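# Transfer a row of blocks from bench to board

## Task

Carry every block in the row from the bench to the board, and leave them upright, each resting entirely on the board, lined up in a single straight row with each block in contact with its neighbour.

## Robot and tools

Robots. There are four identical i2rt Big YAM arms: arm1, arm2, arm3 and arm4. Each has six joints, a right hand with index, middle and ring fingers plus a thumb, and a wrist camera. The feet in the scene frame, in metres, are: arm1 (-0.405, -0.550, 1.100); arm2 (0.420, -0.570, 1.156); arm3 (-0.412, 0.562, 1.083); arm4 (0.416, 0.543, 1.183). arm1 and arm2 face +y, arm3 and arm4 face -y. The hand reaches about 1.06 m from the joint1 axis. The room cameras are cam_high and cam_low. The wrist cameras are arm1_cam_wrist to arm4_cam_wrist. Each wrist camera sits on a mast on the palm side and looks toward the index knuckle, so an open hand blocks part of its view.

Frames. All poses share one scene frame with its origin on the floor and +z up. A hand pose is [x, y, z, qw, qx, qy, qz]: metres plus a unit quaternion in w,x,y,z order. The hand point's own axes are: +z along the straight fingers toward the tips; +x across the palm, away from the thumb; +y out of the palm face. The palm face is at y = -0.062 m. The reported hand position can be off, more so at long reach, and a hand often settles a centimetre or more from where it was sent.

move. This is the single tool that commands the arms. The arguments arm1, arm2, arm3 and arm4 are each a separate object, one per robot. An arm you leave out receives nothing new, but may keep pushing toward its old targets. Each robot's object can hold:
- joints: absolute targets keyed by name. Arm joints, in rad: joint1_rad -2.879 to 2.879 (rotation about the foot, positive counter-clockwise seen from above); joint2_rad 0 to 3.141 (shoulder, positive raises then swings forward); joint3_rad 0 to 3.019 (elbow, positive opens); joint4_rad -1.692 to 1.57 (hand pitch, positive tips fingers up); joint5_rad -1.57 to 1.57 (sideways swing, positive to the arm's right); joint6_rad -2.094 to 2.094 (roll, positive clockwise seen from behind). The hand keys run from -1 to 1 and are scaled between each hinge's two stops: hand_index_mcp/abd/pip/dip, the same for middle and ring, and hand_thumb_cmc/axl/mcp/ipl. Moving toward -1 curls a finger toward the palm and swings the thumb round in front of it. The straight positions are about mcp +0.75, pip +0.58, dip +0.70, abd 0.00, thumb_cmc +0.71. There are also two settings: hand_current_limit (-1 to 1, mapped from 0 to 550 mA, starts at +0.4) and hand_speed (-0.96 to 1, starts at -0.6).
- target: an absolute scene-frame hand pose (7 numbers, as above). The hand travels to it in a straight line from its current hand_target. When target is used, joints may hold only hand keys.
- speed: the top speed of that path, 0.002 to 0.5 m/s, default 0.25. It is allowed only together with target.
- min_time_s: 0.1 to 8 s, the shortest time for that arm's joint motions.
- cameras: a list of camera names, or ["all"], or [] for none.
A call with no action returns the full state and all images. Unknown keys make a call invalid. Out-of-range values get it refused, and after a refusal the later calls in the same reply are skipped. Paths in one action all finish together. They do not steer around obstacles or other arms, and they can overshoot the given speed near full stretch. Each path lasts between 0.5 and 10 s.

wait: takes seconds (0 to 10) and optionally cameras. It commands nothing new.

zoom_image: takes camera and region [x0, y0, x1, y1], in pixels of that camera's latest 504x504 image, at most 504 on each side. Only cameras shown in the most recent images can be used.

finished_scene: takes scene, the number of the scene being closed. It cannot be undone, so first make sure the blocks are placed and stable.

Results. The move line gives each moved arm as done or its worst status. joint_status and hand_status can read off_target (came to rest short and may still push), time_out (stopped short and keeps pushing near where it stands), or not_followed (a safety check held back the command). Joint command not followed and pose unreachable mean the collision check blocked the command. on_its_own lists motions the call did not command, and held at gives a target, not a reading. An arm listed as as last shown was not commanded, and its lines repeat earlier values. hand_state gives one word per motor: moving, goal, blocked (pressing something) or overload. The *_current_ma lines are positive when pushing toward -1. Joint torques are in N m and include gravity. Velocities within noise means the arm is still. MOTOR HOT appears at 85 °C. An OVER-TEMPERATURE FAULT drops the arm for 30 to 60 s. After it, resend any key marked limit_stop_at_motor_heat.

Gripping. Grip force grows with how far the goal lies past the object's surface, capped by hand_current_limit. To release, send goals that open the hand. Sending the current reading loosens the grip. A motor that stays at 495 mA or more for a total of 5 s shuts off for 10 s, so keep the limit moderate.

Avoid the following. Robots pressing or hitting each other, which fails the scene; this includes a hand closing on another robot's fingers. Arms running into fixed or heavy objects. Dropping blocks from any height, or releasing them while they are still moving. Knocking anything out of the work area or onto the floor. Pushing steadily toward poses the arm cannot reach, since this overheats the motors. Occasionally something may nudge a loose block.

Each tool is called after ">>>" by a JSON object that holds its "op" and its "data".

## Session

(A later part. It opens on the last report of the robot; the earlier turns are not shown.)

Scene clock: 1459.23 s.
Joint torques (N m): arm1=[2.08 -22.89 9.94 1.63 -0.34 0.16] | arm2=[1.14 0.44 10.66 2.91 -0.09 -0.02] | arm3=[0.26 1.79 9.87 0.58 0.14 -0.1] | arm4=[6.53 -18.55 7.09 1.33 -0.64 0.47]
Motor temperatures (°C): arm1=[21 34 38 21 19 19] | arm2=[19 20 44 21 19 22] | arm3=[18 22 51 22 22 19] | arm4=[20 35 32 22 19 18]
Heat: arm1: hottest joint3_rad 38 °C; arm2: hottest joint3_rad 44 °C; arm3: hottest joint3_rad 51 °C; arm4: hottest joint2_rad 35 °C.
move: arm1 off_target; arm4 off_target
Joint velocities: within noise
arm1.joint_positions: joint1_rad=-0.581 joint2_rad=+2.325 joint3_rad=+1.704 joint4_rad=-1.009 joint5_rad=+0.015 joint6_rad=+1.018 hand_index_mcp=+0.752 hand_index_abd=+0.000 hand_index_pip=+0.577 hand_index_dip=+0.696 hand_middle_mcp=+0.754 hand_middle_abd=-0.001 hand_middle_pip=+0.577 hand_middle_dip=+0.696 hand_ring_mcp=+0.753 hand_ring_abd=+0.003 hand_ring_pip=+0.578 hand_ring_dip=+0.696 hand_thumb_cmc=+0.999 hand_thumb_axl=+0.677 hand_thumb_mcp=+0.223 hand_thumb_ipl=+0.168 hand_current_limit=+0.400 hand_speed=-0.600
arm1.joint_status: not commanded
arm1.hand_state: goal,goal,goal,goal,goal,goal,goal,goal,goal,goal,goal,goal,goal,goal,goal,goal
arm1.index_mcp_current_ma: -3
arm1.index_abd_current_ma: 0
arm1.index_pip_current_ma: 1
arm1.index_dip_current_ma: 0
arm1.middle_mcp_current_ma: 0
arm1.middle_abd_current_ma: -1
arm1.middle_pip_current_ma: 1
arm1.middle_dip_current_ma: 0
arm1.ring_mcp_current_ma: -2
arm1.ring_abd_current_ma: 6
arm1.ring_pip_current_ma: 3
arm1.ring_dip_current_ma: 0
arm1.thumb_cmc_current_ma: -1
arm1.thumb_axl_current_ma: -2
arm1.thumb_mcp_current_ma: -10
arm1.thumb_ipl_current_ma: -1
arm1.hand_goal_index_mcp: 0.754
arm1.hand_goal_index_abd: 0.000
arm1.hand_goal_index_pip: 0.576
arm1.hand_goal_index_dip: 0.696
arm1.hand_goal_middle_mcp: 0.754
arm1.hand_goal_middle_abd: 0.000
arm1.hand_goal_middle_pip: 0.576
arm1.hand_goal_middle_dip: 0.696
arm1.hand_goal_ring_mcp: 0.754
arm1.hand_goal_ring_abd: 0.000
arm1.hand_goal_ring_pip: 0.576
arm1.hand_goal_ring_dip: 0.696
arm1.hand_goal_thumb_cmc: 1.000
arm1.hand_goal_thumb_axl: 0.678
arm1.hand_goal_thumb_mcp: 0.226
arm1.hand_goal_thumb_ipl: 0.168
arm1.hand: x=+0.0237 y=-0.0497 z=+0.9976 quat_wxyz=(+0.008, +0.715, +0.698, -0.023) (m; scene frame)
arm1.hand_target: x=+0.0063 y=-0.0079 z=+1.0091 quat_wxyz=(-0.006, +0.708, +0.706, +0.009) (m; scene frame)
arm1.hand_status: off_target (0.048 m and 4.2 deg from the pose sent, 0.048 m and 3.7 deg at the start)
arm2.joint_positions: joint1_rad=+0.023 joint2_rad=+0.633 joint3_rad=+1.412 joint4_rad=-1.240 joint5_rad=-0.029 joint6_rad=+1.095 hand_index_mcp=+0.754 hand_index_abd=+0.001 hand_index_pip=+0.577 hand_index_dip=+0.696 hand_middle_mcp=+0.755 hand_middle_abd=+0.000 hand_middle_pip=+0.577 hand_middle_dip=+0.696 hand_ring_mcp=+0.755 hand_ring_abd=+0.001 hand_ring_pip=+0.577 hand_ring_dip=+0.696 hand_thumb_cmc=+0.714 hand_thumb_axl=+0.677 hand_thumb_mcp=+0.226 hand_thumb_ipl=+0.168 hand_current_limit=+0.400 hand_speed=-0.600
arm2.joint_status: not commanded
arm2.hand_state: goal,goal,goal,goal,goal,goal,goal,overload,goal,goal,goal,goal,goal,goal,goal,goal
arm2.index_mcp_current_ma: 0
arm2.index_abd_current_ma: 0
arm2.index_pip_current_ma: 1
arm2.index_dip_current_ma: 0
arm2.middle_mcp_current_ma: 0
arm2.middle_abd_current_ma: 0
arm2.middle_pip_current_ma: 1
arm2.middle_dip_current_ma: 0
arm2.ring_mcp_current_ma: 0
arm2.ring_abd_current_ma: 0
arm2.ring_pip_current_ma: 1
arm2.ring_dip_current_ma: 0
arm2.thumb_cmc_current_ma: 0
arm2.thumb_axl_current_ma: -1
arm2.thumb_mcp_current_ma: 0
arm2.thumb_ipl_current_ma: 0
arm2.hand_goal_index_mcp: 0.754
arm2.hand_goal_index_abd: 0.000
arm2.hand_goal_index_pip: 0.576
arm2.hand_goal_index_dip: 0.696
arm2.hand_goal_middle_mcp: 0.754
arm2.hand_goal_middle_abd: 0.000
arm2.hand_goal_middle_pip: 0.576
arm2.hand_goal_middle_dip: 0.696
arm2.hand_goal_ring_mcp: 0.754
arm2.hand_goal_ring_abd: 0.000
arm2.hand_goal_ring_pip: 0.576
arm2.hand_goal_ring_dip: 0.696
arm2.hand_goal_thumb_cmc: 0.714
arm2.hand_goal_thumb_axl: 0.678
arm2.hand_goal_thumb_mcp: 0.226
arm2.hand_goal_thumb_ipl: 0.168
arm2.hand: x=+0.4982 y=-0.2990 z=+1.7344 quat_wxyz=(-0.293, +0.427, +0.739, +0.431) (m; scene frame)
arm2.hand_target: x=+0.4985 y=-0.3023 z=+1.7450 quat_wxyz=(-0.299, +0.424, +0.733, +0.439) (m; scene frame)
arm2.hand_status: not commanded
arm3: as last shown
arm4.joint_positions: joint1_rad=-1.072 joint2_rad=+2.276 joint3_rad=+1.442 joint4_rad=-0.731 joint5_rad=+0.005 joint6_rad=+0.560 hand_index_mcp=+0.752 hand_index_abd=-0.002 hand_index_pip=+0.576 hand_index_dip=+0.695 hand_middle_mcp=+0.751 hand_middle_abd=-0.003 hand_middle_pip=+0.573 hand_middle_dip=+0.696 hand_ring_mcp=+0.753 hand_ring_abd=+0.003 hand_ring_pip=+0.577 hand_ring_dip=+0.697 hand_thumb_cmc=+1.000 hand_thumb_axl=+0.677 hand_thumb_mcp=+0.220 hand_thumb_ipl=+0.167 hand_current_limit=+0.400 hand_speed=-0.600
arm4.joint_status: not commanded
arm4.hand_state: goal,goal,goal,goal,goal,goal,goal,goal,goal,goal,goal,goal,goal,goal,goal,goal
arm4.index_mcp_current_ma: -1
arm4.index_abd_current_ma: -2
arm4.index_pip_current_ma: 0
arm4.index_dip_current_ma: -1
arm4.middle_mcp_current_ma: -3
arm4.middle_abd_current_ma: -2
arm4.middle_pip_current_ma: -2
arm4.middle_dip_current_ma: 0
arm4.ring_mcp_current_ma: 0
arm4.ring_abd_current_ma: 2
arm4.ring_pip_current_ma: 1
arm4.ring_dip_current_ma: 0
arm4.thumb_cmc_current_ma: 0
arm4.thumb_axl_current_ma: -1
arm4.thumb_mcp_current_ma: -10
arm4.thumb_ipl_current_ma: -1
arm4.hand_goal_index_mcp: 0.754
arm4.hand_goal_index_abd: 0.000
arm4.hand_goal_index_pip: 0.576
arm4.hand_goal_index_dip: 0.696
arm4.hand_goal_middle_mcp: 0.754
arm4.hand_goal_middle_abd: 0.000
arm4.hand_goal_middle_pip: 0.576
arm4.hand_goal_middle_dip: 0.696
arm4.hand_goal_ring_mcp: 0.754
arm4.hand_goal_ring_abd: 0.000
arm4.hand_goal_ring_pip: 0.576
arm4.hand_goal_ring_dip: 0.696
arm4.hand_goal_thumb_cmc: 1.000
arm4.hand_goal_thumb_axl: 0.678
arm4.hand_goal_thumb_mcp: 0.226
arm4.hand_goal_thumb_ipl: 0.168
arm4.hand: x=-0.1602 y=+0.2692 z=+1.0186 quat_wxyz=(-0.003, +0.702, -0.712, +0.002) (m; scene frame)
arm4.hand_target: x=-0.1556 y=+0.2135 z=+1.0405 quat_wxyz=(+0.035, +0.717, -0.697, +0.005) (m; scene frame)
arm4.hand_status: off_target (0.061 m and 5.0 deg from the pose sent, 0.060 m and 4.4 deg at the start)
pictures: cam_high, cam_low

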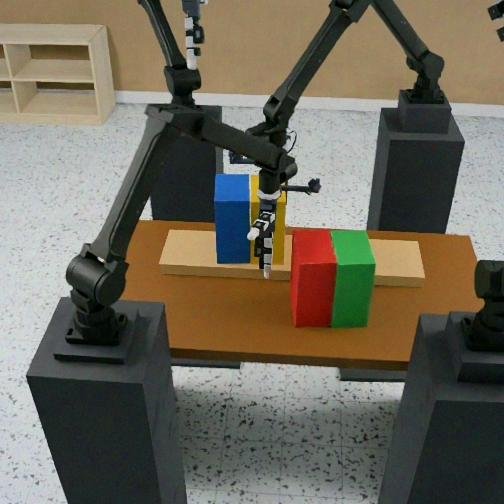

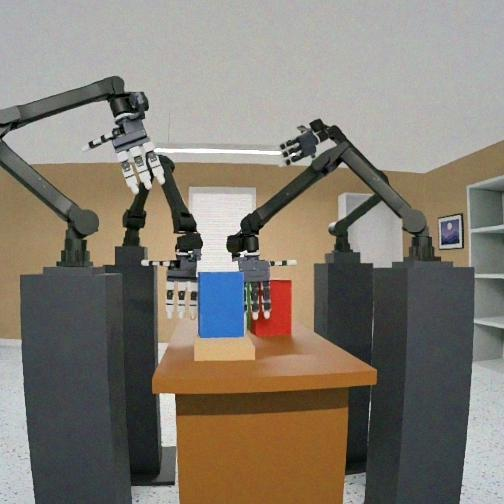

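>>> {"op": "move", "data": {"arm1": {"target": [0.020, -0.095, 1.02, -0.005, 0.708, 0.706, 0.010], "speed": 0.06}, "arm4": {"target": [-0.158, 0.31, 1.05, 0.035, 0.716, -0.697, 0.003], "speed": 0.06}, "cameras": ["cam_high", "cam_low"]}}

Scene clock: 1509.37 s.
Joint torques (N m): arm1=[-2.43 -23.3 6.34 0.69 0.08 -0.26] | arm2=[1.14 0.44 10.65 2.91 -0.1 -0.01] | arm3=[0.26 1.73 9.85 0.68 0.13 -0.11] | arm4=[1.14 -18.14 4.89 0.64 0.02 0.04]
Motor temperatures (°C): arm1=[21 36 38 21 20 19] | arm2=[19 20 44 21 19 22] | arm3=[18 22 51 22 22 19] | arm4=[21 38 32 22 19 18]
Heat: arm1: hottest joint3_rad 38 °C; arm2: hottest joint3_rad 44 °C; arm3: hottest joint3_rad 51 °C; arm4: hottest joint2_rad 38 °C.
move: arm1 off_target; arm4 off_target
Joint velocities: within noise
arm1.joint_positions: joint1_rad=-0.617 joint2_rad=+2.195 joint3_rad=+1.470 joint4_rad=-0.872 joint5_rad=+0.005 joint6_rad=+0.968 hand_index_mcp=+0.752 hand_index_abd=+0.000 hand_index_pip=+0.577 hand_index_dip=+0.696 hand_middle_mcp=+0.754 hand_middle_abd=-0.001 hand_middle_pip=+0.577 hand_middle_dip=+0.696 hand_ring_mcp=+0.753 hand_ring_abd=+0.003 hand_ring_pip=+0.578 hand_ring_dip=+0.696 hand_thumb_cmc=+0.999 hand_thumb_axl=+0.677 hand_thumb_mcp=+0.223 hand_thumb_ipl=+0.168 hand_current_limit=+0.400 hand_speed=-0.600
arm1.joint_status: not commanded
arm1.hand_state: goal,goal,goal,goal,goal,goal,goal,goal,goal,goal,goal,goal,goal,goal,goal,goal
arm1.index_mcp_current_ma: -3
arm1.index_abd_current_ma: 0
arm1.index_pip_current_ma: 1
arm1.index_dip_current_ma: 0
arm1.middle_mcp_current_ma: 0
arm1.middle_abd_current_ma: -1
arm1.middle_pip_current_ma: 1
arm1.middle_dip_current_ma: 0
arm1.ring_mcp_current_ma: -2
arm1.ring_abd_current_ma: 6
arm1.ring_pip_current_ma: 3
arm1.ring_dip_current_ma: 0
arm1.thumb_cmc_current_ma: -1
arm1.thumb_axl_current_ma: -2
arm1.thumb_mcp_current_ma: -10
arm1.thumb_ipl_current_ma: -1
arm1.hand_goal_index_mcp: 0.754
arm1.hand_goal_index_abd: 0.000
arm1.hand_goal_index_pip: 0.576
arm1.hand_goal_index_dip: 0.696
arm1.hand_goal_middle_mcp: 0.754
arm1.hand_goal_middle_abd: 0.000
arm1.hand_goal_middle_pip: 0.576
arm1.hand_goal_middle_dip: 0.696
arm1.hand_goal_ring_mcp: 0.754
arm1.hand_goal_ring_abd: 0.000
arm1.hand_goal_ring_pip: 0.576
arm1.hand_goal_ring_dip: 0.696
arm1.hand_goal_thumb_cmc: 1.000
arm1.hand_goal_thumb_axl: 0.678
arm1.hand_goal_thumb_mcp: 0.226
arm1.hand_goal_thumb_ipl: 0.168
arm1.hand: x=+0.0132 y=-0.0999 z=+1.0037 quat_wxyz=(-0.001, +0.710, +0.704, -0.007) (m; scene frame)
arm1.hand_target: x=+0.0200 y=-0.0951 z=+1.0200 quat_wxyz=(-0.005, +0.708, +0.706, +0.010) (m; scene frame)
arm1.hand_status: off_target (0.018 m and 2.1 deg from the pose sent, 0.051 m and 4.2 deg at the start)
arm2, arm3: as last shown
arm4.joint_positions: joint1_rad=-1.138 joint2_rad=+2.179 joint3_rad=+1.287 joint4_rad=-0.639 joint5_rad=-0.020 joint6_rad=+0.456 hand_index_mcp=+0.752 hand_index_abd=-0.002 hand_index_pip=+0.576 hand_index_dip=+0.695 hand_middle_mcp=+0.751 hand_middle_abd=-0.003 hand_middle_pip=+0.573 hand_middle_dip=+0.696 hand_ring_mcp=+0.753 hand_ring_abd=+0.003 hand_ring_pip=+0.577 hand_ring_dip=+0.697 hand_thumb_cmc=+1.000 hand_thumb_axl=+0.677 hand_thumb_mcp=+0.220 hand_thumb_ipl=+0.167 hand_current_limit=+0.400 hand_speed=-0.600
arm4.joint_status: not commanded
arm4.hand_state: goal,goal,goal,goal,goal,goal,goal,goal,goal,goal,goal,goal,goal,goal,goal,goal
arm4.index_mcp_current_ma: -1
arm4.index_abd_current_ma: -2
arm4.index_pip_current_ma: 0
arm4.index_dip_current_ma: -1
arm4.middle_mcp_current_ma: -3
arm4.middle_abd_current_ma: -2
arm4.middle_pip_current_ma: -2
arm4.middle_dip_current_ma: 0
arm4.ring_mcp_current_ma: 0
arm4.ring_abd_current_ma: 2
arm4.ring_pip_current_ma: 1
arm4.ring_dip_current_ma: 0
arm4.thumb_cmc_current_ma: 0
arm4.thumb_axl_current_ma: -1
arm4.thumb_mcp_current_ma: -10
arm4.thumb_ipl_current_ma: -1
arm4.hand_goal_index_mcp: 0.754
arm4.hand_goal_index_abd: 0.000
arm4.hand_goal_index_pip: 0.576
arm4.hand_goal_index_dip: 0.696
arm4.hand_goal_middle_mcp: 0.754
arm4.hand_goal_middle_abd: 0.000
arm4.hand_goal_middle_pip: 0.576
arm4.hand_goal_middle_dip: 0.696
arm4.hand_goal_ring_mcp: 0.754
arm4.hand_goal_ring_abd: 0.000
arm4.hand_goal_ring_pip: 0.576
arm4.hand_goal_ring_dip: 0.696
arm4.hand_goal_thumb_cmc: 1.000
arm4.hand_goal_thumb_axl: 0.678
arm4.hand_goal_thumb_mcp: 0.226
arm4.hand_goal_thumb_ipl: 0.168
arm4.hand: x=-0.1482 y=+0.3112 z=+1.0328 quat_wxyz=(+0.016, +0.715, -0.699, +0.008) (m; scene frame)
arm4.hand_target: x=-0.1579 y=+0.3101 z=+1.0499 quat_wxyz=(+0.035, +0.716, -0.697, +0.003) (m; scene frame)
arm4.hand_status: off_target (0.020 m and 2.3 deg from the pose sent, 0.052 m and 5.0 deg at the start)
pictures: cam_high, cam_low

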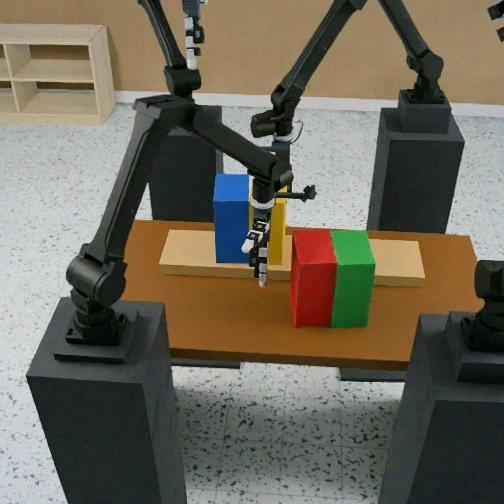

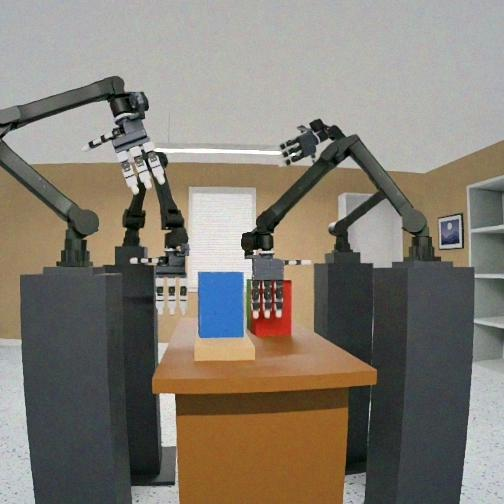

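>>> {"op": "move", "data": {"arm1": {"target": [0.03, -0.24, 1.06, -0.005, 0.708, 0.706, 0.010], "speed": 0.15}, "arm4": {"target": [-0.15, 0.31, 1.28, 0.035, 0.716, -0.697, 0.003], "speed": 0.22}}}

>>> {"op": "move", "data": {"arm1": {"target": [0.17, -0.36, 1.05, -0.005, 0.708, 0.706, 0.010], "speed": 0.15}, "arm4": {"target": [-0.02, 0.12, 1.28, 0.035, 0.716, -0.697, 0.003], "speed": 0.15}}}

>>> {"op": "move", "data": {"arm1": {"target": [0.17, -0.33, 1.005, -0.005, 0.708, 0.706, 0.010], "speed": 0.15}, "arm4": {"target": [-0.02, 0.12, 1.02, 0.035, 0.716, -0.697, 0.003], "speed": 0.15}, "cameras": ["cam_high", "cam_low"]}}

Scene clock: 1523.77 s.
Joint torques (N m): arm1=[-2.32 -18.14 6.11 0.68 0.01 -0.25] | arm2=[1.2 0.44 10.65 2.91 -0.1 -0.02] | arm3=[0.44 1.73 9.88 0.64 0.15 -0.08] | arm4=[1.38 -14.92 11.32 -0.39 -0.02 0.1]
Motor temperatures (°C): arm1=[21 36 37 21 19 19] | arm2=[19 20 44 21 19 22] | arm3=[18 22 51 22 22 19] | arm4=[20 36 32 22 19 18]
Heat: arm1: hottest joint3_rad 37 °C; arm2: hottest joint3_rad 44 °C; arm3: hottest joint3_rad 51 °C; arm4: hottest joint2_rad 36 °C.
move: arm1 off_target; arm4 off_target
Joint velocities: within noise
arm1.joint_positions: joint1_rad=-0.813 joint2_rad=+1.912 joint3_rad=+1.123 joint4_rad=-0.799 joint5_rad=+0.005 joint6_rad=+0.776 hand_index_mcp=+0.752 hand_index_abd=+0.000 hand_index_pip=+0.577 hand_index_dip=+0.696 hand_middle_mcp=+0.754 hand_middle_abd=-0.001 hand_middle_pip=+0.577 hand_middle_dip=+0.696 hand_ring_mcp=+0.753 hand_ring_abd=+0.003 hand_ring_pip=+0.578 hand_ring_dip=+0.696 hand_thumb_cmc=+0.999 hand_thumb_axl=+0.677 hand_thumb_mcp=+0.223 hand_thumb_ipl=+0.168 hand_current_limit=+0.400 hand_speed=-0.600
arm1.joint_status: not commanded
arm1.hand_state: goal,goal,goal,goal,goal,goal,goal,goal,goal,goal,goal,goal,goal,goal,goal,goal
arm1.index_mcp_current_ma: -3
arm1.index_abd_current_ma: 0
arm1.index_pip_current_ma: 1
arm1.index_dip_current_ma: 0
arm1.middle_mcp_current_ma: 0
arm1.middle_abd_current_ma: -1
arm1.middle_pip_current_ma: 1
arm1.middle_dip_current_ma: 0
arm1.ring_mcp_current_ma: -2
arm1.ring_abd_current_ma: 5
arm1.ring_pip_current_ma: 3
arm1.ring_dip_current_ma: 0
arm1.thumb_cmc_current_ma: -1
arm1.thumb_axl_current_ma: -2
arm1.thumb_mcp_current_ma: -10
arm1.thumb_ipl_current_ma: -1
arm1.hand_goal_index_mcp: 0.754
arm1.hand_goal_index_abd: 0.000
arm1.hand_goal_index_pip: 0.576
arm1.hand_goal_index_dip: 0.696
arm1.hand_goal_middle_mcp: 0.754
arm1.hand_goal_middle_abd: 0.000
arm1.hand_goal_middle_pip: 0.576
arm1.hand_goal_middle_dip: 0.696
arm1.hand_goal_ring_mcp: 0.754
arm1.hand_goal_ring_abd: 0.000
arm1.hand_goal_ring_pip: 0.576
arm1.hand_goal_ring_dip: 0.696
arm1.hand_goal_thumb_cmc: 1.000
arm1.hand_goal_thumb_axl: 0.678
arm1.hand_goal_thumb_mcp: 0.226
arm1.hand_goal_thumb_ipl: 0.168
arm1.hand: x=+0.0262 y=-0.2444 z=+1.0505 quat_wxyz=(-0.004, +0.712, +0.702, -0.004) (m; scene frame)
arm1.hand_target: x=+0.0300 y=-0.2401 z=+1.0600 quat_wxyz=(-0.005, +0.708, +0.706, +0.010) (m; scene frame)
arm1.hand_status: off_target (0.011 m and 1.7 deg from the pose sent, 0.152 m and 2.1 deg at the start)
arm2, arm3: as last shown
arm4.joint_positions: joint1_rad=-1.138 joint2_rad=+1.781 joint3_rad=+1.363 joint4_rad=-1.110 joint5_rad=-0.020 joint6_rad=+0.456 hand_index_mcp=+0.752 hand_index_abd=-0.002 hand_index_pip=+0.576 hand_index_dip=+0.695 hand_middle_mcp=+0.751 hand_middle_abd=-0.003 hand_middle_pip=+0.573 hand_middle_dip=+0.696 hand_ring_mcp=+0.753 hand_ring_abd=+0.003 hand_ring_pip=+0.577 hand_ring_dip=+0.697 hand_thumb_cmc=+1.000 hand_thumb_axl=+0.677 hand_thumb_mcp=+0.220 hand_thumb_ipl=+0.167 hand_current_limit=+0.400 hand_speed=-0.600
arm4.joint_status: not commanded
arm4.hand_state: goal,goal,goal,goal,goal,goal,goal,goal,goal,goal,goal,goal,goal,goal,goal,goal
arm4.index_mcp_current_ma: -1
arm4.index_abd_current_ma: -2
arm4.index_pip_current_ma: 0
arm4.index_dip_current_ma: -1
arm4.middle_mcp_current_ma: -3
arm4.middle_abd_current_ma: -2
arm4.middle_pip_current_ma: -2
arm4.middle_dip_current_ma: 0
arm4.ring_mcp_current_ma: 0
arm4.ring_abd_current_ma: 2
arm4.ring_pip_current_ma: 1
arm4.ring_dip_current_ma: 0
arm4.thumb_cmc_current_ma: 0
arm4.thumb_axl_current_ma: -1
arm4.thumb_mcp_current_ma: -10
arm4.thumb_ipl_current_ma: -1
arm4.hand_goal_index_mcp: 0.754
arm4.hand_goal_index_abd: 0.000
arm4.hand_goal_index_pip: 0.576
arm4.hand_goal_index_dip: 0.696
arm4.hand_goal_middle_mcp: 0.754
arm4.hand_goal_middle_abd: 0.000
arm4.hand_goal_middle_pip: 0.576
arm4.hand_goal_middle_dip: 0.696
arm4.hand_goal_ring_mcp: 0.754
arm4.hand_goal_ring_abd: 0.000
arm4.hand_goal_ring_pip: 0.576
arm4.hand_goal_ring_dip: 0.696
arm4.hand_goal_thumb_cmc: 1.000
arm4.hand_goal_thumb_axl: 0.678
arm4.hand_goal_thumb_mcp: 0.226
arm4.hand_goal_thumb_ipl: 0.168
arm4.hand: x=-0.1368 y=+0.3187 z=+1.2596 quat_wxyz=(+0.017, +0.715, -0.699, +0.008) (m; scene frame)
arm4.hand_target: x=-0.1493 y=+0.3103 z=+1.2802 quat_wxyz=(+0.035, +0.716, -0.697, +0.003) (m; scene frame)
arm4.hand_status: off_target (0.026 m and 2.1 deg from the pose sent, 0.247 m and 2.3 deg at the start)
pictures: none

Scene clock: 1526.03 s.
Joint torques (N m): arm1=[-1.79 -16.73 9.88 -0.01 0.01 -0.23] | arm2=[1.14 0.44 10.65 2.91 -0.1 -0.01] | arm3=[0.73 1.79 9.88 0.61 0.13 -0.11] | arm4=[1.49 -14.39 12.33 -0.44 0.12 0.23]
Motor temperatures (°C): arm1=[21 36 38 21 19 19] | arm2=[19 20 44 21 19 22] | arm3=[18 22 51 22 22 19] | arm4=[20 36 32 22 19 18]
Heat: arm1: hottest joint3_rad 38 °C; arm2: hottest joint3_rad 44 °C; arm3: hottest joint3_rad 51 °C; arm4: hottest joint2_rad 36 °C.
move: arm1 off_target; arm4 off_target
Joint velocities: within noise
arm1.joint_positions: joint1_rad=-1.166 joint2_rad=+1.989 joint3_rad=+1.246 joint4_rad=-0.836 joint5_rad=+0.001 joint6_rad=+0.424 hand_index_mcp=+0.752 hand_index_abd=+0.000 hand_index_pip=+0.577 hand_index_dip=+0.696 hand_middle_mcp=+0.754 hand_middle_abd=-0.001 hand_middle_pip=+0.577 hand_middle_dip=+0.696 hand_ring_mcp=+0.753 hand_ring_abd=+0.003 hand_ring_pip=+0.578 hand_ring_dip=+0.696 hand_thumb_cmc=+0.999 hand_thumb_axl=+0.677 hand_thumb_mcp=+0.223 hand_thumb_ipl=+0.168 hand_current_limit=+0.400 hand_speed=-0.600
arm1.joint_status: not commanded
arm1.hand_state: goal,goal,goal,goal,goal,goal,goal,goal,goal,goal,goal,goal,goal,goal,goal,goal
arm1.index_mcp_current_ma: -3
arm1.index_abd_current_ma: 0
arm1.index_pip_current_ma: 1
arm1.index_dip_current_ma: 0
arm1.middle_mcp_current_ma: 0
arm1.middle_abd_current_ma: -1
arm1.middle_pip_current_ma: 1
arm1.middle_dip_current_ma: 0
arm1.ring_mcp_current_ma: -2
arm1.ring_abd_current_ma: 5
arm1.ring_pip_current_ma: 3
arm1.ring_dip_current_ma: 0
arm1.thumb_cmc_current_ma: -1
arm1.thumb_axl_current_ma: -2
arm1.thumb_mcp_current_ma: -10
arm1.thumb_ipl_current_ma: -1
arm1.hand_goal_index_mcp: 0.754
arm1.hand_goal_index_abd: 0.000
arm1.hand_goal_index_pip: 0.576
arm1.hand_goal_index_dip: 0.696
arm1.hand_goal_middle_mcp: 0.754
arm1.hand_goal_middle_abd: 0.000
arm1.hand_goal_middle_pip: 0.576
arm1.hand_goal_middle_dip: 0.696
arm1.hand_goal_ring_mcp: 0.754
arm1.hand_goal_ring_abd: 0.000
arm1.hand_goal_ring_pip: 0.576
arm1.hand_goal_ring_dip: 0.696
arm1.hand_goal_thumb_cmc: 1.000
arm1.hand_goal_thumb_axl: 0.678
arm1.hand_goal_thumb_mcp: 0.226
arm1.hand_goal_thumb_ipl: 0.168
arm1.hand: x=+0.1545 y=-0.3680 z=+1.0450 quat_wxyz=(-0.007, +0.712, +0.702, +0.001) (m; scene frame)
arm1.hand_target: x=+0.1694 y=-0.3603 z=+1.0504 quat_wxyz=(-0.005, +0.708, +0.706, +0.010) (m; scene frame)
arm1.hand_status: off_target (0.018 m and 1.2 deg from the pose sent, 0.185 m and 1.7 deg at the start)
arm2, arm3: as last shown
arm4.joint_positions: joint1_rad=-0.706 joint2_rad=+1.817 joint3_rad=+1.423 joint4_rad=-1.126 joint5_rad=+0.012 joint6_rad=+0.870 hand_index_mcp=+0.752 hand_index_abd=-0.002 hand_index_pip=+0.576 hand_index_dip=+0.695 hand_middle_mcp=+0.751 hand_middle_abd=-0.003 hand_middle_pip=+0.573 hand_middle_dip=+0.696 hand_ring_mcp=+0.753 hand_ring_abd=+0.003 hand_ring_pip=+0.577 hand_ring_dip=+0.697 hand_thumb_cmc=+1.000 hand_thumb_axl=+0.677 hand_thumb_mcp=+0.220 hand_thumb_ipl=+0.167 hand_current_limit=+0.400 hand_speed=-0.600
arm4.joint_status: not commanded
arm4.hand_state: goal,goal,goal,goal,goal,goal,goal,goal,goal,goal,goal,goal,goal,goal,goal,goal
arm4.index_mcp_current_ma: -1
arm4.index_abd_current_ma: -2
arm4.index_pip_current_ma: 0
arm4.index_dip_current_ma: -1
arm4.middle_mcp_current_ma: -3
arm4.middle_abd_current_ma: -2
arm4.middle_pip_current_ma: -2
arm4.middle_dip_current_ma: 0
arm4.ring_mcp_current_ma: 0
arm4.ring_abd_current_ma: 2
arm4.ring_pip_current_ma: 1
arm4.ring_dip_current_ma: 0
arm4.thumb_cmc_current_ma: 0
arm4.thumb_axl_current_ma: -1
arm4.thumb_mcp_current_ma: -10
arm4.thumb_ipl_current_ma: -1
arm4.hand_goal_index_mcp: 0.754
arm4.hand_goal_index_abd: 0.000
arm4.hand_goal_index_pip: 0.576
arm4.hand_goal_index_dip: 0.696
arm4.hand_goal_middle_mcp: 0.754
arm4.hand_goal_middle_abd: 0.000
arm4.hand_goal_middle_pip: 0.576
arm4.hand_goal_middle_dip: 0.696
arm4.hand_goal_ring_mcp: 0.754
arm4.hand_goal_ring_abd: 0.000
arm4.hand_goal_ring_pip: 0.576
arm4.hand_goal_ring_dip: 0.696
arm4.hand_goal_thumb_cmc: 1.000
arm4.hand_goal_thumb_axl: 0.678
arm4.hand_goal_thumb_mcp: 0.226
arm4.hand_goal_thumb_ipl: 0.168
arm4.hand: x=-0.0070 y=+0.1331 z=+1.2655 quat_wxyz=(+0.020, +0.721, -0.692, +0.002) (m; scene frame)
arm4.hand_target: x=-0.0193 y=+0.1206 z=+1.2803 quat_wxyz=(+0.036, +0.716, -0.697, +0.003) (m; scene frame)
arm4.hand_status: off_target (0.023 m and 1.9 deg from the pose sent, 0.231 m and 2.1 deg at the start)
pictures: none

Scene clock: 1528.47 s.
Joint torques (N m): arm1=[-1.44 -17.67 9.37 0.72 0.01 -0.03] | arm2=[1.2 0.44 10.65 2.92 -0.09 -0.02] | arm3=[0.26 1.55 9.87 0.59 0.14 -0.09] | arm4=[0.79 -16.73 5.64 0.62 0.11 0.16]
Motor temperatures (°C): arm1=[21 35 38 21 19 19] | arm2=[19 20 44 21 19 22] | arm3=[18 22 51 22 22 19] | arm4=[20 36 32 22 19 18]
Heat: arm1: hottest joint3_rad 38 °C; arm2: hottest joint3_rad 44 °C; arm3: hottest joint3_rad 51 °C; arm4: hottest joint2_rad 36 °C.
move: arm1 off_target; arm4 done
Joint velocities: within noise
arm1.joint_positions: joint1_rad=-1.125 joint2_rad=+2.094 joint3_rad=+1.277 joint4_rad=-0.779 joint5_rad=+0.001 joint6_rad=+0.449 hand_index_mcp=+0.752 hand_index_abd=+0.000 hand_index_pip=+0.577 hand_index_dip=+0.696 hand_middle_mcp=+0.754 hand_middle_abd=-0.001 hand_middle_pip=+0.577 hand_middle_dip=+0.696 hand_ring_mcp=+0.753 hand_ring_abd=+0.003 hand_ring_pip=+0.578 hand_ring_dip=+0.696 hand_thumb_cmc=+0.999 hand_thumb_axl=+0.677 hand_thumb_mcp=+0.223 hand_thumb_ipl=+0.168 hand_current_limit=+0.400 hand_speed=-0.600
arm1.joint_status: not commanded
arm1.hand_state: goal,goal,goal,goal,goal,goal,goal,goal,goal,goal,goal,goal,goal,goal,goal,goal
arm1.index_mcp_current_ma: -3
arm1.index_abd_current_ma: 0
arm1.index_pip_current_ma: 1
arm1.index_dip_current_ma: 0
arm1.middle_mcp_current_ma: 0
arm1.middle_abd_current_ma: -1
arm1.middle_pip_current_ma: 1
arm1.middle_dip_current_ma: 0
arm1.ring_mcp_current_ma: -2
arm1.ring_abd_current_ma: 5
arm1.ring_pip_current_ma: 3
arm1.ring_dip_current_ma: 0
arm1.thumb_cmc_current_ma: -1
arm1.thumb_axl_current_ma: -2
arm1.thumb_mcp_current_ma: -10
arm1.thumb_ipl_current_ma: -1
arm1.hand_goal_index_mcp: 0.754
arm1.hand_goal_index_abd: 0.000
arm1.hand_goal_index_pip: 0.576
arm1.hand_goal_index_dip: 0.696
arm1.hand_goal_middle_mcp: 0.754
arm1.hand_goal_middle_abd: 0.000
arm1.hand_goal_middle_pip: 0.576
arm1.hand_goal_middle_dip: 0.696
arm1.hand_goal_ring_mcp: 0.754
arm1.hand_goal_ring_abd: 0.000
arm1.hand_goal_ring_pip: 0.576
arm1.hand_goal_ring_dip: 0.696
arm1.hand_goal_thumb_cmc: 1.000
arm1.hand_goal_thumb_axl: 0.678
arm1.hand_goal_thumb_mcp: 0.226
arm1.hand_goal_thumb_ipl: 0.168
arm1.hand: x=+0.1531 y=-0.3434 z=+0.9996 quat_wxyz=(-0.010, +0.707, +0.707, -0.007) (m; scene frame)
arm1.hand_target: x=+0.1693 y=-0.3303 z=+1.0056 quat_wxyz=(-0.005, +0.708, +0.706, +0.010) (m; scene frame)
arm1.hand_status: off_target (0.022 m and 2.1 deg from the pose sent, 0.057 m and 1.2 deg at the start)
arm2, arm3: as last shown
arm4.joint_positions: joint1_rad=-0.706 joint2_rad=+2.237 joint3_rad=+1.333 joint4_rad=-0.605 joint5_rad=+0.012 joint6_rad=+0.870 hand_index_mcp=+0.752 hand_index_abd=-0.002 hand_index_pip=+0.576 hand_index_dip=+0.695 hand_middle_mcp=+0.751 hand_middle_abd=-0.003 hand_middle_pip=+0.573 hand_middle_dip=+0.696 hand_ring_mcp=+0.753 hand_ring_abd=+0.003 hand_ring_pip=+0.577 hand_ring_dip=+0.697 hand_thumb_cmc=+1.000 hand_thumb_axl=+0.677 hand_thumb_mcp=+0.220 hand_thumb_ipl=+0.167 hand_current_limit=+0.400 hand_speed=-0.600
arm4.joint_status: not commanded
arm4.hand_state: goal,goal,goal,goal,goal,goal,goal,goal,goal,goal,goal,goal,goal,goal,goal,goal
arm4.index_mcp_current_ma: -1
arm4.index_abd_current_ma: -2
arm4.index_pip_current_ma: 0
arm4.index_dip_current_ma: -1
arm4.middle_mcp_current_ma: -3
arm4.middle_abd_current_ma: -2
arm4.middle_pip_current_ma: -2
arm4.middle_dip_current_ma: 0
arm4.ring_mcp_current_ma: 0
arm4.ring_abd_current_ma: 2
arm4.ring_pip_current_ma: 1
arm4.ring_dip_current_ma: 0
arm4.thumb_cmc_current_ma: 0
arm4.thumb_axl_current_ma: -1
arm4.thumb_mcp_current_ma: -10
arm4.thumb_ipl_current_ma: -1
arm4.hand_goal_index_mcp: 0.754
arm4.hand_goal_index_abd: 0.000
arm4.hand_goal_index_pip: 0.576
arm4.hand_goal_index_dip: 0.696
arm4.hand_goal_middle_mcp: 0.754
arm4.hand_goal_middle_abd: 0.000
arm4.hand_goal_middle_pip: 0.576
arm4.hand_goal_middle_dip: 0.696
arm4.hand_goal_ring_mcp: 0.754
arm4.hand_goal_ring_abd: 0.000
arm4.hand_goal_ring_pip: 0.576
arm4.hand_goal_ring_dip: 0.696
arm4.hand_goal_thumb_cmc: 1.000
arm4.hand_goal_thumb_axl: 0.678
arm4.hand_goal_thumb_mcp: 0.226
arm4.hand_goal_thumb_ipl: 0.168
arm4.hand: x=-0.0125 y=+0.1214 z=+1.0175 quat_wxyz=(+0.025, +0.721, -0.692, +0.003) (m; scene frame)
arm4.hand_target: x=-0.0199 y=+0.1200 z=+1.0201 quat_wxyz=(+0.035, +0.716, -0.697, +0.003) (m; scene frame)
arm4.hand_status: done (0.008 m and 1.4 deg from the pose sent, 0.246 m and 1.9 deg at the start)
pictures: cam_high, cam_low

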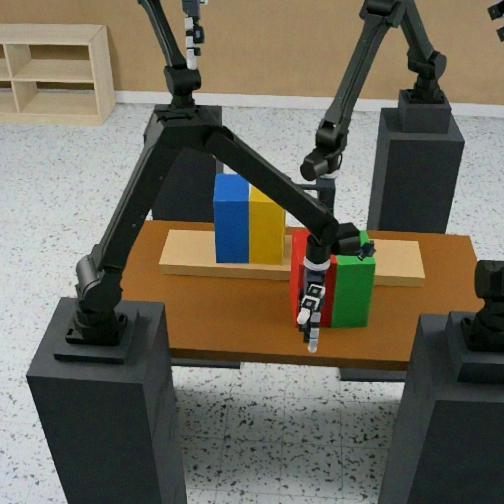

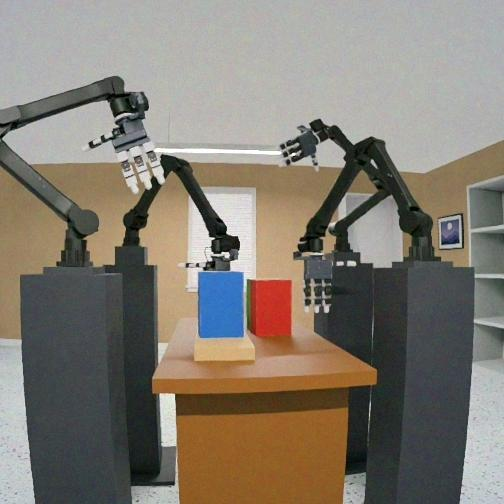

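>>> {"op": "zoom_image", "data": {"camera": "cam_high", "region": [190, 160, 400, 340]}}

Scaled by 2.400 from the camera's 504x504 image, which has a finer 720x720 frame.

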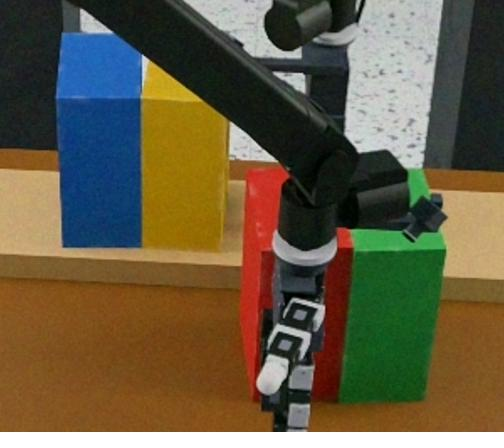

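>>> {"op": "move", "data": {"arm1": {"target": [0.185, -0.275, 0.995, -0.010, 0.708, 0.706, 0.02], "speed": 0.1}, "arm4": {"target": [-0.03, 0.06, 1.005, 0.05, 0.716, -0.697, 0.015], "speed": 0.1}}}

>>> {"op": "move", "data": {"arm1": {"target": [0.185, -0.215, 0.995, -0.010, 0.708, 0.706, 0.02], "speed": 0.05}, "arm4": {"target": [-0.03, -0.01, 1.005, 0.05, 0.716, -0.697, 0.015], "speed": 0.05}, "cameras": ["cam_high", "cam_low"]}}

Scene clock: 1555.70 s.
Joint torques (N m): arm1=[-1.38 -19.19 9.69 0.01 0.04 -0.03] | arm2=[1.14 0.5 10.65 2.91 -0.1 -0.02] | arm3=[0.32 1.73 9.94 0.55 0.11 -0.09] | arm4=[2.49 -16.5 8.69 -0.21 0.06 0.26]
Motor temperatures (°C): arm1=[21 32 37 21 19 19] | arm2=[19 20 44 21 19 22] | arm3=[18 22 51 22 22 19] | arm4=[20 36 31 22 19 18]
Heat: arm1: hottest joint3_rad 37 °C; arm2: hottest joint3_rad 44 °C; arm3: hottest joint3_rad 51 °C; arm4: hottest joint2_rad 36 °C.
move: arm1 off_target; arm4 off_target
Joint velocities: within noise
arm1.joint_positions: joint1_rad=-1.054 joint2_rad=+2.180 joint3_rad=+1.405 joint4_rad=-0.787 joint5_rad=-0.014 joint6_rad=+0.518 hand_index_mcp=+0.752 hand_index_abd=+0.000 hand_index_pip=+0.577 hand_index_dip=+0.696 hand_middle_mcp=+0.754 hand_middle_abd=-0.001 hand_middle_pip=+0.577 hand_middle_dip=+0.696 hand_ring_mcp=+0.753 hand_ring_abd=+0.003 hand_ring_pip=+0.578 hand_ring_dip=+0.696 hand_thumb_cmc=+0.999 hand_thumb_axl=+0.677 hand_thumb_mcp=+0.223 hand_thumb_ipl=+0.168 hand_current_limit=+0.400 hand_speed=-0.600
arm1.joint_status: not commanded
arm1.hand_state: goal,goal,goal,goal,goal,goal,goal,goal,goal,goal,goal,goal,goal,goal,goal,goal
arm1.index_mcp_current_ma: -3
arm1.index_abd_current_ma: 0
arm1.index_pip_current_ma: 1
arm1.index_dip_current_ma: 0
arm1.middle_mcp_current_ma: 0
arm1.middle_abd_current_ma: -1
arm1.middle_pip_current_ma: 1
arm1.middle_dip_current_ma: 0
arm1.ring_mcp_current_ma: -2
arm1.ring_abd_current_ma: 5
arm1.ring_pip_current_ma: 3
arm1.ring_dip_current_ma: 0
arm1.thumb_cmc_current_ma: -1
arm1.thumb_axl_current_ma: -2
arm1.thumb_mcp_current_ma: -10
arm1.thumb_ipl_current_ma: -1
arm1.hand_goal_index_mcp: 0.754
arm1.hand_goal_index_abd: 0.000
arm1.hand_goal_index_pip: 0.576
arm1.hand_goal_index_dip: 0.696
arm1.hand_goal_middle_mcp: 0.754
arm1.hand_goal_middle_abd: 0.000
arm1.hand_goal_middle_pip: 0.576
arm1.hand_goal_middle_dip: 0.696
arm1.hand_goal_ring_mcp: 0.754
arm1.hand_goal_ring_abd: 0.000
arm1.hand_goal_ring_pip: 0.576
arm1.hand_goal_ring_dip: 0.696
arm1.hand_goal_thumb_cmc: 1.000
arm1.hand_goal_thumb_axl: 0.678
arm1.hand_goal_thumb_mcp: 0.226
arm1.hand_goal_thumb_ipl: 0.168
arm1.hand: x=+0.1728 y=-0.2852 z=+0.9907 quat_wxyz=(-0.012, +0.706, +0.708, +0.011) (m; scene frame)
arm1.hand_target: x=+0.1844 y=-0.2751 z=+0.9953 quat_wxyz=(-0.010, +0.708, +0.706, +0.020) (m; scene frame)
arm1.hand_status: off_target (0.016 m and 1.1 deg from the pose sent, 0.076 m and 3.1 deg at the start)
arm2: as last shown
arm3.joint_positions: joint1_rad=+0.532 joint2_rad=+0.650 joint3_rad=+1.150 joint4_rad=-1.682 joint5_rad=+0.135 joint6_rad=+2.007 hand_index_mcp=+0.753 hand_index_abd=+0.002 hand_index_pip=+0.576 hand_index_dip=+0.696 hand_middle_mcp=+0.754 hand_middle_abd=+0.001 hand_middle_pip=+0.577 hand_middle_dip=+0.696 hand_ring_mcp=+0.752 hand_ring_abd=+0.002 hand_ring_pip=+0.574 hand_ring_dip=+0.696 hand_thumb_cmc=+1.000 hand_thumb_axl=+0.677 hand_thumb_mcp=+0.223 hand_thumb_ipl=+0.168 hand_current_limit=+0.400 hand_speed=-0.600
arm3.joint_status: not commanded
arm3.hand_state: goal,goal,goal,goal,goal,goal,goal,goal,goal,goal,goal,goal,goal,goal,goal,goal
arm3.index_mcp_current_ma: -2
arm3.index_abd_current_ma: 3
arm3.index_pip_current_ma: 0
arm3.index_dip_current_ma: 0
arm3.middle_mcp_current_ma: 1
arm3.middle_abd_current_ma: 1
arm3.middle_pip_current_ma: 1
arm3.middle_dip_current_ma: 0
arm3.ring_mcp_current_ma: -4
arm3.ring_abd_current_ma: 4
arm3.ring_pip_current_ma: -4
arm3.ring_dip_current_ma: 0
arm3.thumb_cmc_current_ma: 0
arm3.thumb_axl_current_ma: -1
arm3.thumb_mcp_current_ma: -9
arm3.thumb_ipl_current_ma: -1
arm3.hand_goal_index_mcp: 0.754
arm3.hand_goal_index_abd: 0.000
arm3.hand_goal_index_pip: 0.576
arm3.hand_goal_index_dip: 0.696
arm3.hand_goal_middle_mcp: 0.754
arm3.hand_goal_middle_abd: 0.000
arm3.hand_goal_middle_pip: 0.576
arm3.hand_goal_middle_dip: 0.696
arm3.hand_goal_ring_mcp: 0.754
arm3.hand_goal_ring_abd: 0.000
arm3.hand_goal_ring_pip: 0.576
arm3.hand_goal_ring_dip: 0.696
arm3.hand_goal_thumb_cmc: 1.000
arm3.hand_goal_thumb_axl: 0.678
arm3.hand_goal_thumb_mcp: 0.226
arm3.hand_goal_thumb_ipl: 0.168
arm3.hand: x=-0.4197 y=+0.4011 z=+1.4404 quat_wxyz=(+0.118, +0.724, -0.659, +0.169) (m; scene frame)
arm3.hand_target: x=-0.4199 y=+0.3990 z=+1.4489 quat_wxyz=(+0.120, +0.724, -0.657, +0.173) (m; scene frame)
arm3.hand_status: not commanded
arm4.joint_positions: joint1_rad=-0.678 joint2_rad=+2.328 joint3_rad=+1.475 joint4_rad=-0.616 joint5_rad=-0.002 joint6_rad=+0.908 hand_index_mcp=+0.752 hand_index_abd=-0.002 hand_index_pip=+0.576 hand_index_dip=+0.695 hand_middle_mcp=+0.751 hand_middle_abd=-0.003 hand_middle_pip=+0.573 hand_middle_dip=+0.696 hand_ring_mcp=+0.753 hand_ring_abd=+0.003 hand_ring_pip=+0.577 hand_ring_dip=+0.697 hand_thumb_cmc=+1.000 hand_thumb_axl=+0.677 hand_thumb_mcp=+0.220 hand_thumb_ipl=+0.167 hand_current_limit=+0.400 hand_speed=-0.600
arm4.joint_status: not commanded
arm4.hand_state: goal,goal,goal,goal,goal,goal,goal,goal,goal,goal,goal,goal,goal,goal,goal,goal
arm4.index_mcp_current_ma: -1
arm4.index_abd_current_ma: -2
arm4.index_pip_current_ma: 0
arm4.index_dip_current_ma: -1
arm4.middle_mcp_current_ma: -3
arm4.middle_abd_current_ma: -2
arm4.middle_pip_current_ma: -2
arm4.middle_dip_current_ma: 0
arm4.ring_mcp_current_ma: 0
arm4.ring_abd_current_ma: 2
arm4.ring_pip_current_ma: 1
arm4.ring_dip_current_ma: 0
arm4.thumb_cmc_current_ma: 0
arm4.thumb_axl_current_ma: -1
arm4.thumb_mcp_current_ma: -10
arm4.thumb_ipl_current_ma: -1
arm4.hand_goal_index_mcp: 0.754
arm4.hand_goal_index_abd: 0.000
arm4.hand_goal_index_pip: 0.576
arm4.hand_goal_index_dip: 0.696
arm4.hand_goal_middle_mcp: 0.754
arm4.hand_goal_middle_abd: 0.000
arm4.hand_goal_middle_pip: 0.576
arm4.hand_goal_middle_dip: 0.696
arm4.hand_goal_ring_mcp: 0.754
arm4.hand_goal_ring_abd: 0.000
arm4.hand_goal_ring_pip: 0.576
arm4.hand_goal_ring_dip: 0.696
arm4.hand_goal_thumb_cmc: 1.000
arm4.hand_goal_thumb_axl: 0.678
arm4.hand_goal_thumb_mcp: 0.226
arm4.hand_goal_thumb_ipl: 0.168
arm4.hand: x=-0.0252 y=+0.0733 z=+1.0034 quat_wxyz=(+0.044, +0.717, -0.695, +0.013) (m; scene frame)
arm4.hand_target: x=-0.0296 y=+0.0604 z=+1.0051 quat_wxyz=(+0.050, +0.716, -0.696, +0.015) (m; scene frame)
arm4.hand_status: off_target (0.014 m and 0.7 deg from the pose sent, 0.065 m and 3.3 deg at the start)
pictures: none

Scene clock: 1557.60 s.
Joint torques (N m): arm1=[2.43 -18.08 12.44 1.35 -0.74 0.17] | arm2=[1.14 0.5 10.65 2.91 -0.09 -0.02] | arm3=[0.44 1.79 9.89 0.65 0.12 -0.09] | arm4=[4.37 -17.67 12.49 0.66 -0.16 0.42]
Motor temperatures (°C): arm1=[21 33 37 21 19 19] | arm2=[19 20 44 21 19 22] | arm3=[18 22 51 22 22 19] | arm4=[20 36 31 22 19 18]
Heat: arm1: hottest joint3_rad 37 °C; arm2: hottest joint3_rad 44 °C; arm3: hottest joint3_rad 51 °C; arm4: hottest joint2_rad 36 °C.
move: arm1 off_target; arm4 off_target
Joint velocities: within noise
arm1.joint_positions: joint1_rad=-1.022 joint2_rad=+2.215 joint3_rad=+1.484 joint4_rad=-0.875 joint5_rad=+0.007 joint6_rad=+0.582 hand_index_mcp=+0.752 hand_index_abd=+0.000 hand_index_pip=+0.577 hand_index_dip=+0.696 hand_middle_mcp=+0.754 hand_middle_abd=-0.001 hand_middle_pip=+0.577 hand_middle_dip=+0.696 hand_ring_mcp=+0.752 hand_ring_abd=+0.012 hand_ring_pip=+0.577 hand_ring_dip=+0.696 hand_thumb_cmc=+0.999 hand_thumb_axl=+0.677 hand_thumb_mcp=+0.223 hand_thumb_ipl=+0.168 hand_current_limit=+0.400 hand_speed=-0.600
arm1.joint_status: not commanded
arm1.hand_state: goal,goal,goal,goal,goal,goal,goal,goal,goal,goal,goal,goal,goal,goal,goal,goal
arm1.index_mcp_current_ma: -3
arm1.index_abd_current_ma: 0
arm1.index_pip_current_ma: 1
arm1.index_dip_current_ma: 0
arm1.middle_mcp_current_ma: 0
arm1.middle_abd_current_ma: -1
arm1.middle_pip_current_ma: 1
arm1.middle_dip_current_ma: 0
arm1.ring_mcp_current_ma: -5
arm1.ring_abd_current_ma: 28
arm1.ring_pip_current_ma: 3
arm1.ring_dip_current_ma: 0
arm1.thumb_cmc_current_ma: -1
arm1.thumb_axl_current_ma: -2
arm1.thumb_mcp_current_ma: -10
arm1.thumb_ipl_current_ma: -1
arm1.hand_goal_index_mcp: 0.754
arm1.hand_goal_index_abd: 0.000
arm1.hand_goal_index_pip: 0.576
arm1.hand_goal_index_dip: 0.696
arm1.hand_goal_middle_mcp: 0.754
arm1.hand_goal_middle_abd: 0.000
arm1.hand_goal_middle_pip: 0.576
arm1.hand_goal_middle_dip: 0.696
arm1.hand_goal_ring_mcp: 0.754
arm1.hand_goal_ring_abd: 0.000
arm1.hand_goal_ring_pip: 0.576
arm1.hand_goal_ring_dip: 0.696
arm1.hand_goal_thumb_cmc: 1.000
arm1.hand_goal_thumb_axl: 0.678
arm1.hand_goal_thumb_mcp: 0.226
arm1.hand_goal_thumb_ipl: 0.168
arm1.hand: x=+0.1732 y=-0.2708 z=+0.9925 quat_wxyz=(-0.006, +0.717, +0.697, -0.013) (m; scene frame)
arm1.hand_target: x=+0.1806 y=-0.2166 z=+0.9973 quat_wxyz=(-0.011, +0.707, +0.707, +0.020) (m; scene frame)
arm1.hand_status: off_target (0.057 m and 4.1 deg from the pose sent, 0.071 m and 1.1 deg at the start)
arm2, arm3: as last shown
arm4.joint_positions: joint1_rad=-0.647 joint2_rad=+2.420 joint3_rad=+1.660 joint4_rad=-0.772 joint5_rad=+0.008 joint6_rad=+0.956 hand_index_mcp=+0.752 hand_index_abd=-0.002 hand_index_pip=+0.576 hand_index_dip=+0.695 hand_middle_mcp=+0.751 hand_middle_abd=-0.003 hand_middle_pip=+0.573 hand_middle_dip=+0.696 hand_ring_mcp=+0.754 hand_ring_abd=+0.003 hand_ring_pip=+0.577 hand_ring_dip=+0.697 hand_thumb_cmc=+1.000 hand_thumb_axl=+0.677 hand_thumb_mcp=+0.220 hand_thumb_ipl=+0.167 hand_current_limit=+0.400 hand_speed=-0.600
arm4.joint_status: not commanded
arm4.hand_state: goal,goal,goal,goal,goal,goal,goal,goal,goal,goal,goal,goal,goal,goal,goal,goal
arm4.index_mcp_current_ma: -1
arm4.index_abd_current_ma: -2
arm4.index_pip_current_ma: 0
arm4.index_dip_current_ma: -1
arm4.middle_mcp_current_ma: -3
arm4.middle_abd_current_ma: -2
arm4.middle_pip_current_ma: -2
arm4.middle_dip_current_ma: 0
arm4.ring_mcp_current_ma: 0
arm4.ring_abd_current_ma: 2
arm4.ring_pip_current_ma: 1
arm4.ring_dip_current_ma: 0
arm4.thumb_cmc_current_ma: 0
arm4.thumb_axl_current_ma: -1
arm4.thumb_mcp_current_ma: -10
arm4.thumb_ipl_current_ma: -1
arm4.hand_goal_index_mcp: 0.754
arm4.hand_goal_index_abd: 0.000
arm4.hand_goal_index_pip: 0.576
arm4.hand_goal_index_dip: 0.696
arm4.hand_goal_middle_mcp: 0.754
arm4.hand_goal_middle_abd: 0.000
arm4.hand_goal_middle_pip: 0.576
arm4.hand_goal_middle_dip: 0.696
arm4.hand_goal_ring_mcp: 0.754
arm4.hand_goal_ring_abd: 0.000
arm4.hand_goal_ring_pip: 0.576
arm4.hand_goal_ring_dip: 0.696
arm4.hand_goal_thumb_cmc: 1.000
arm4.hand_goal_thumb_axl: 0.678
arm4.hand_goal_thumb_mcp: 0.226
arm4.hand_goal_thumb_ipl: 0.168
arm4.hand: x=-0.0283 y=+0.0404 z=+0.9960 quat_wxyz=(+0.014, +0.712, -0.702, +0.005) (m; scene frame)
arm4.hand_target: x=-0.0271 y=-0.0074 z=+1.0076 quat_wxyz=(+0.050, +0.716, -0.696, +0.016) (m; scene frame)
arm4.hand_status: off_target (0.051 m and 4.3 deg from the pose sent, 0.083 m and 0.7 deg at the start)
pictures: cam_high, cam_low

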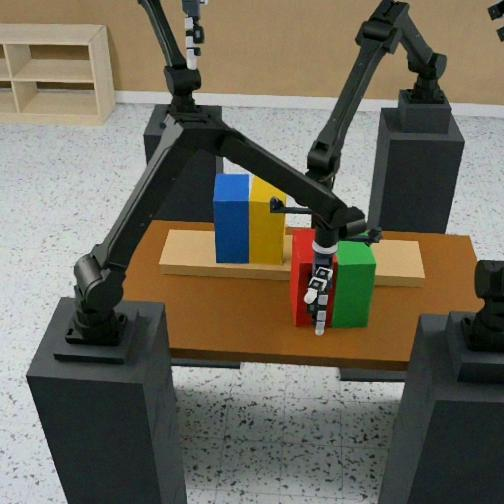

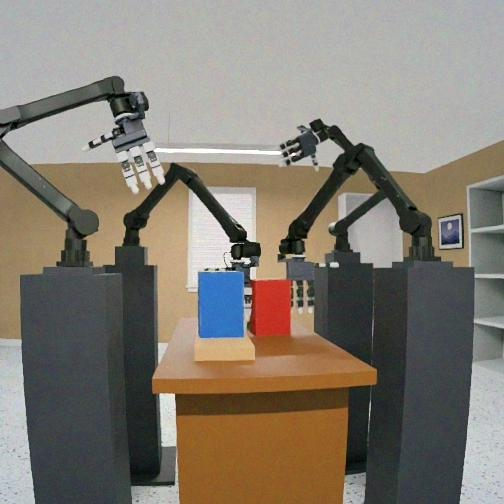

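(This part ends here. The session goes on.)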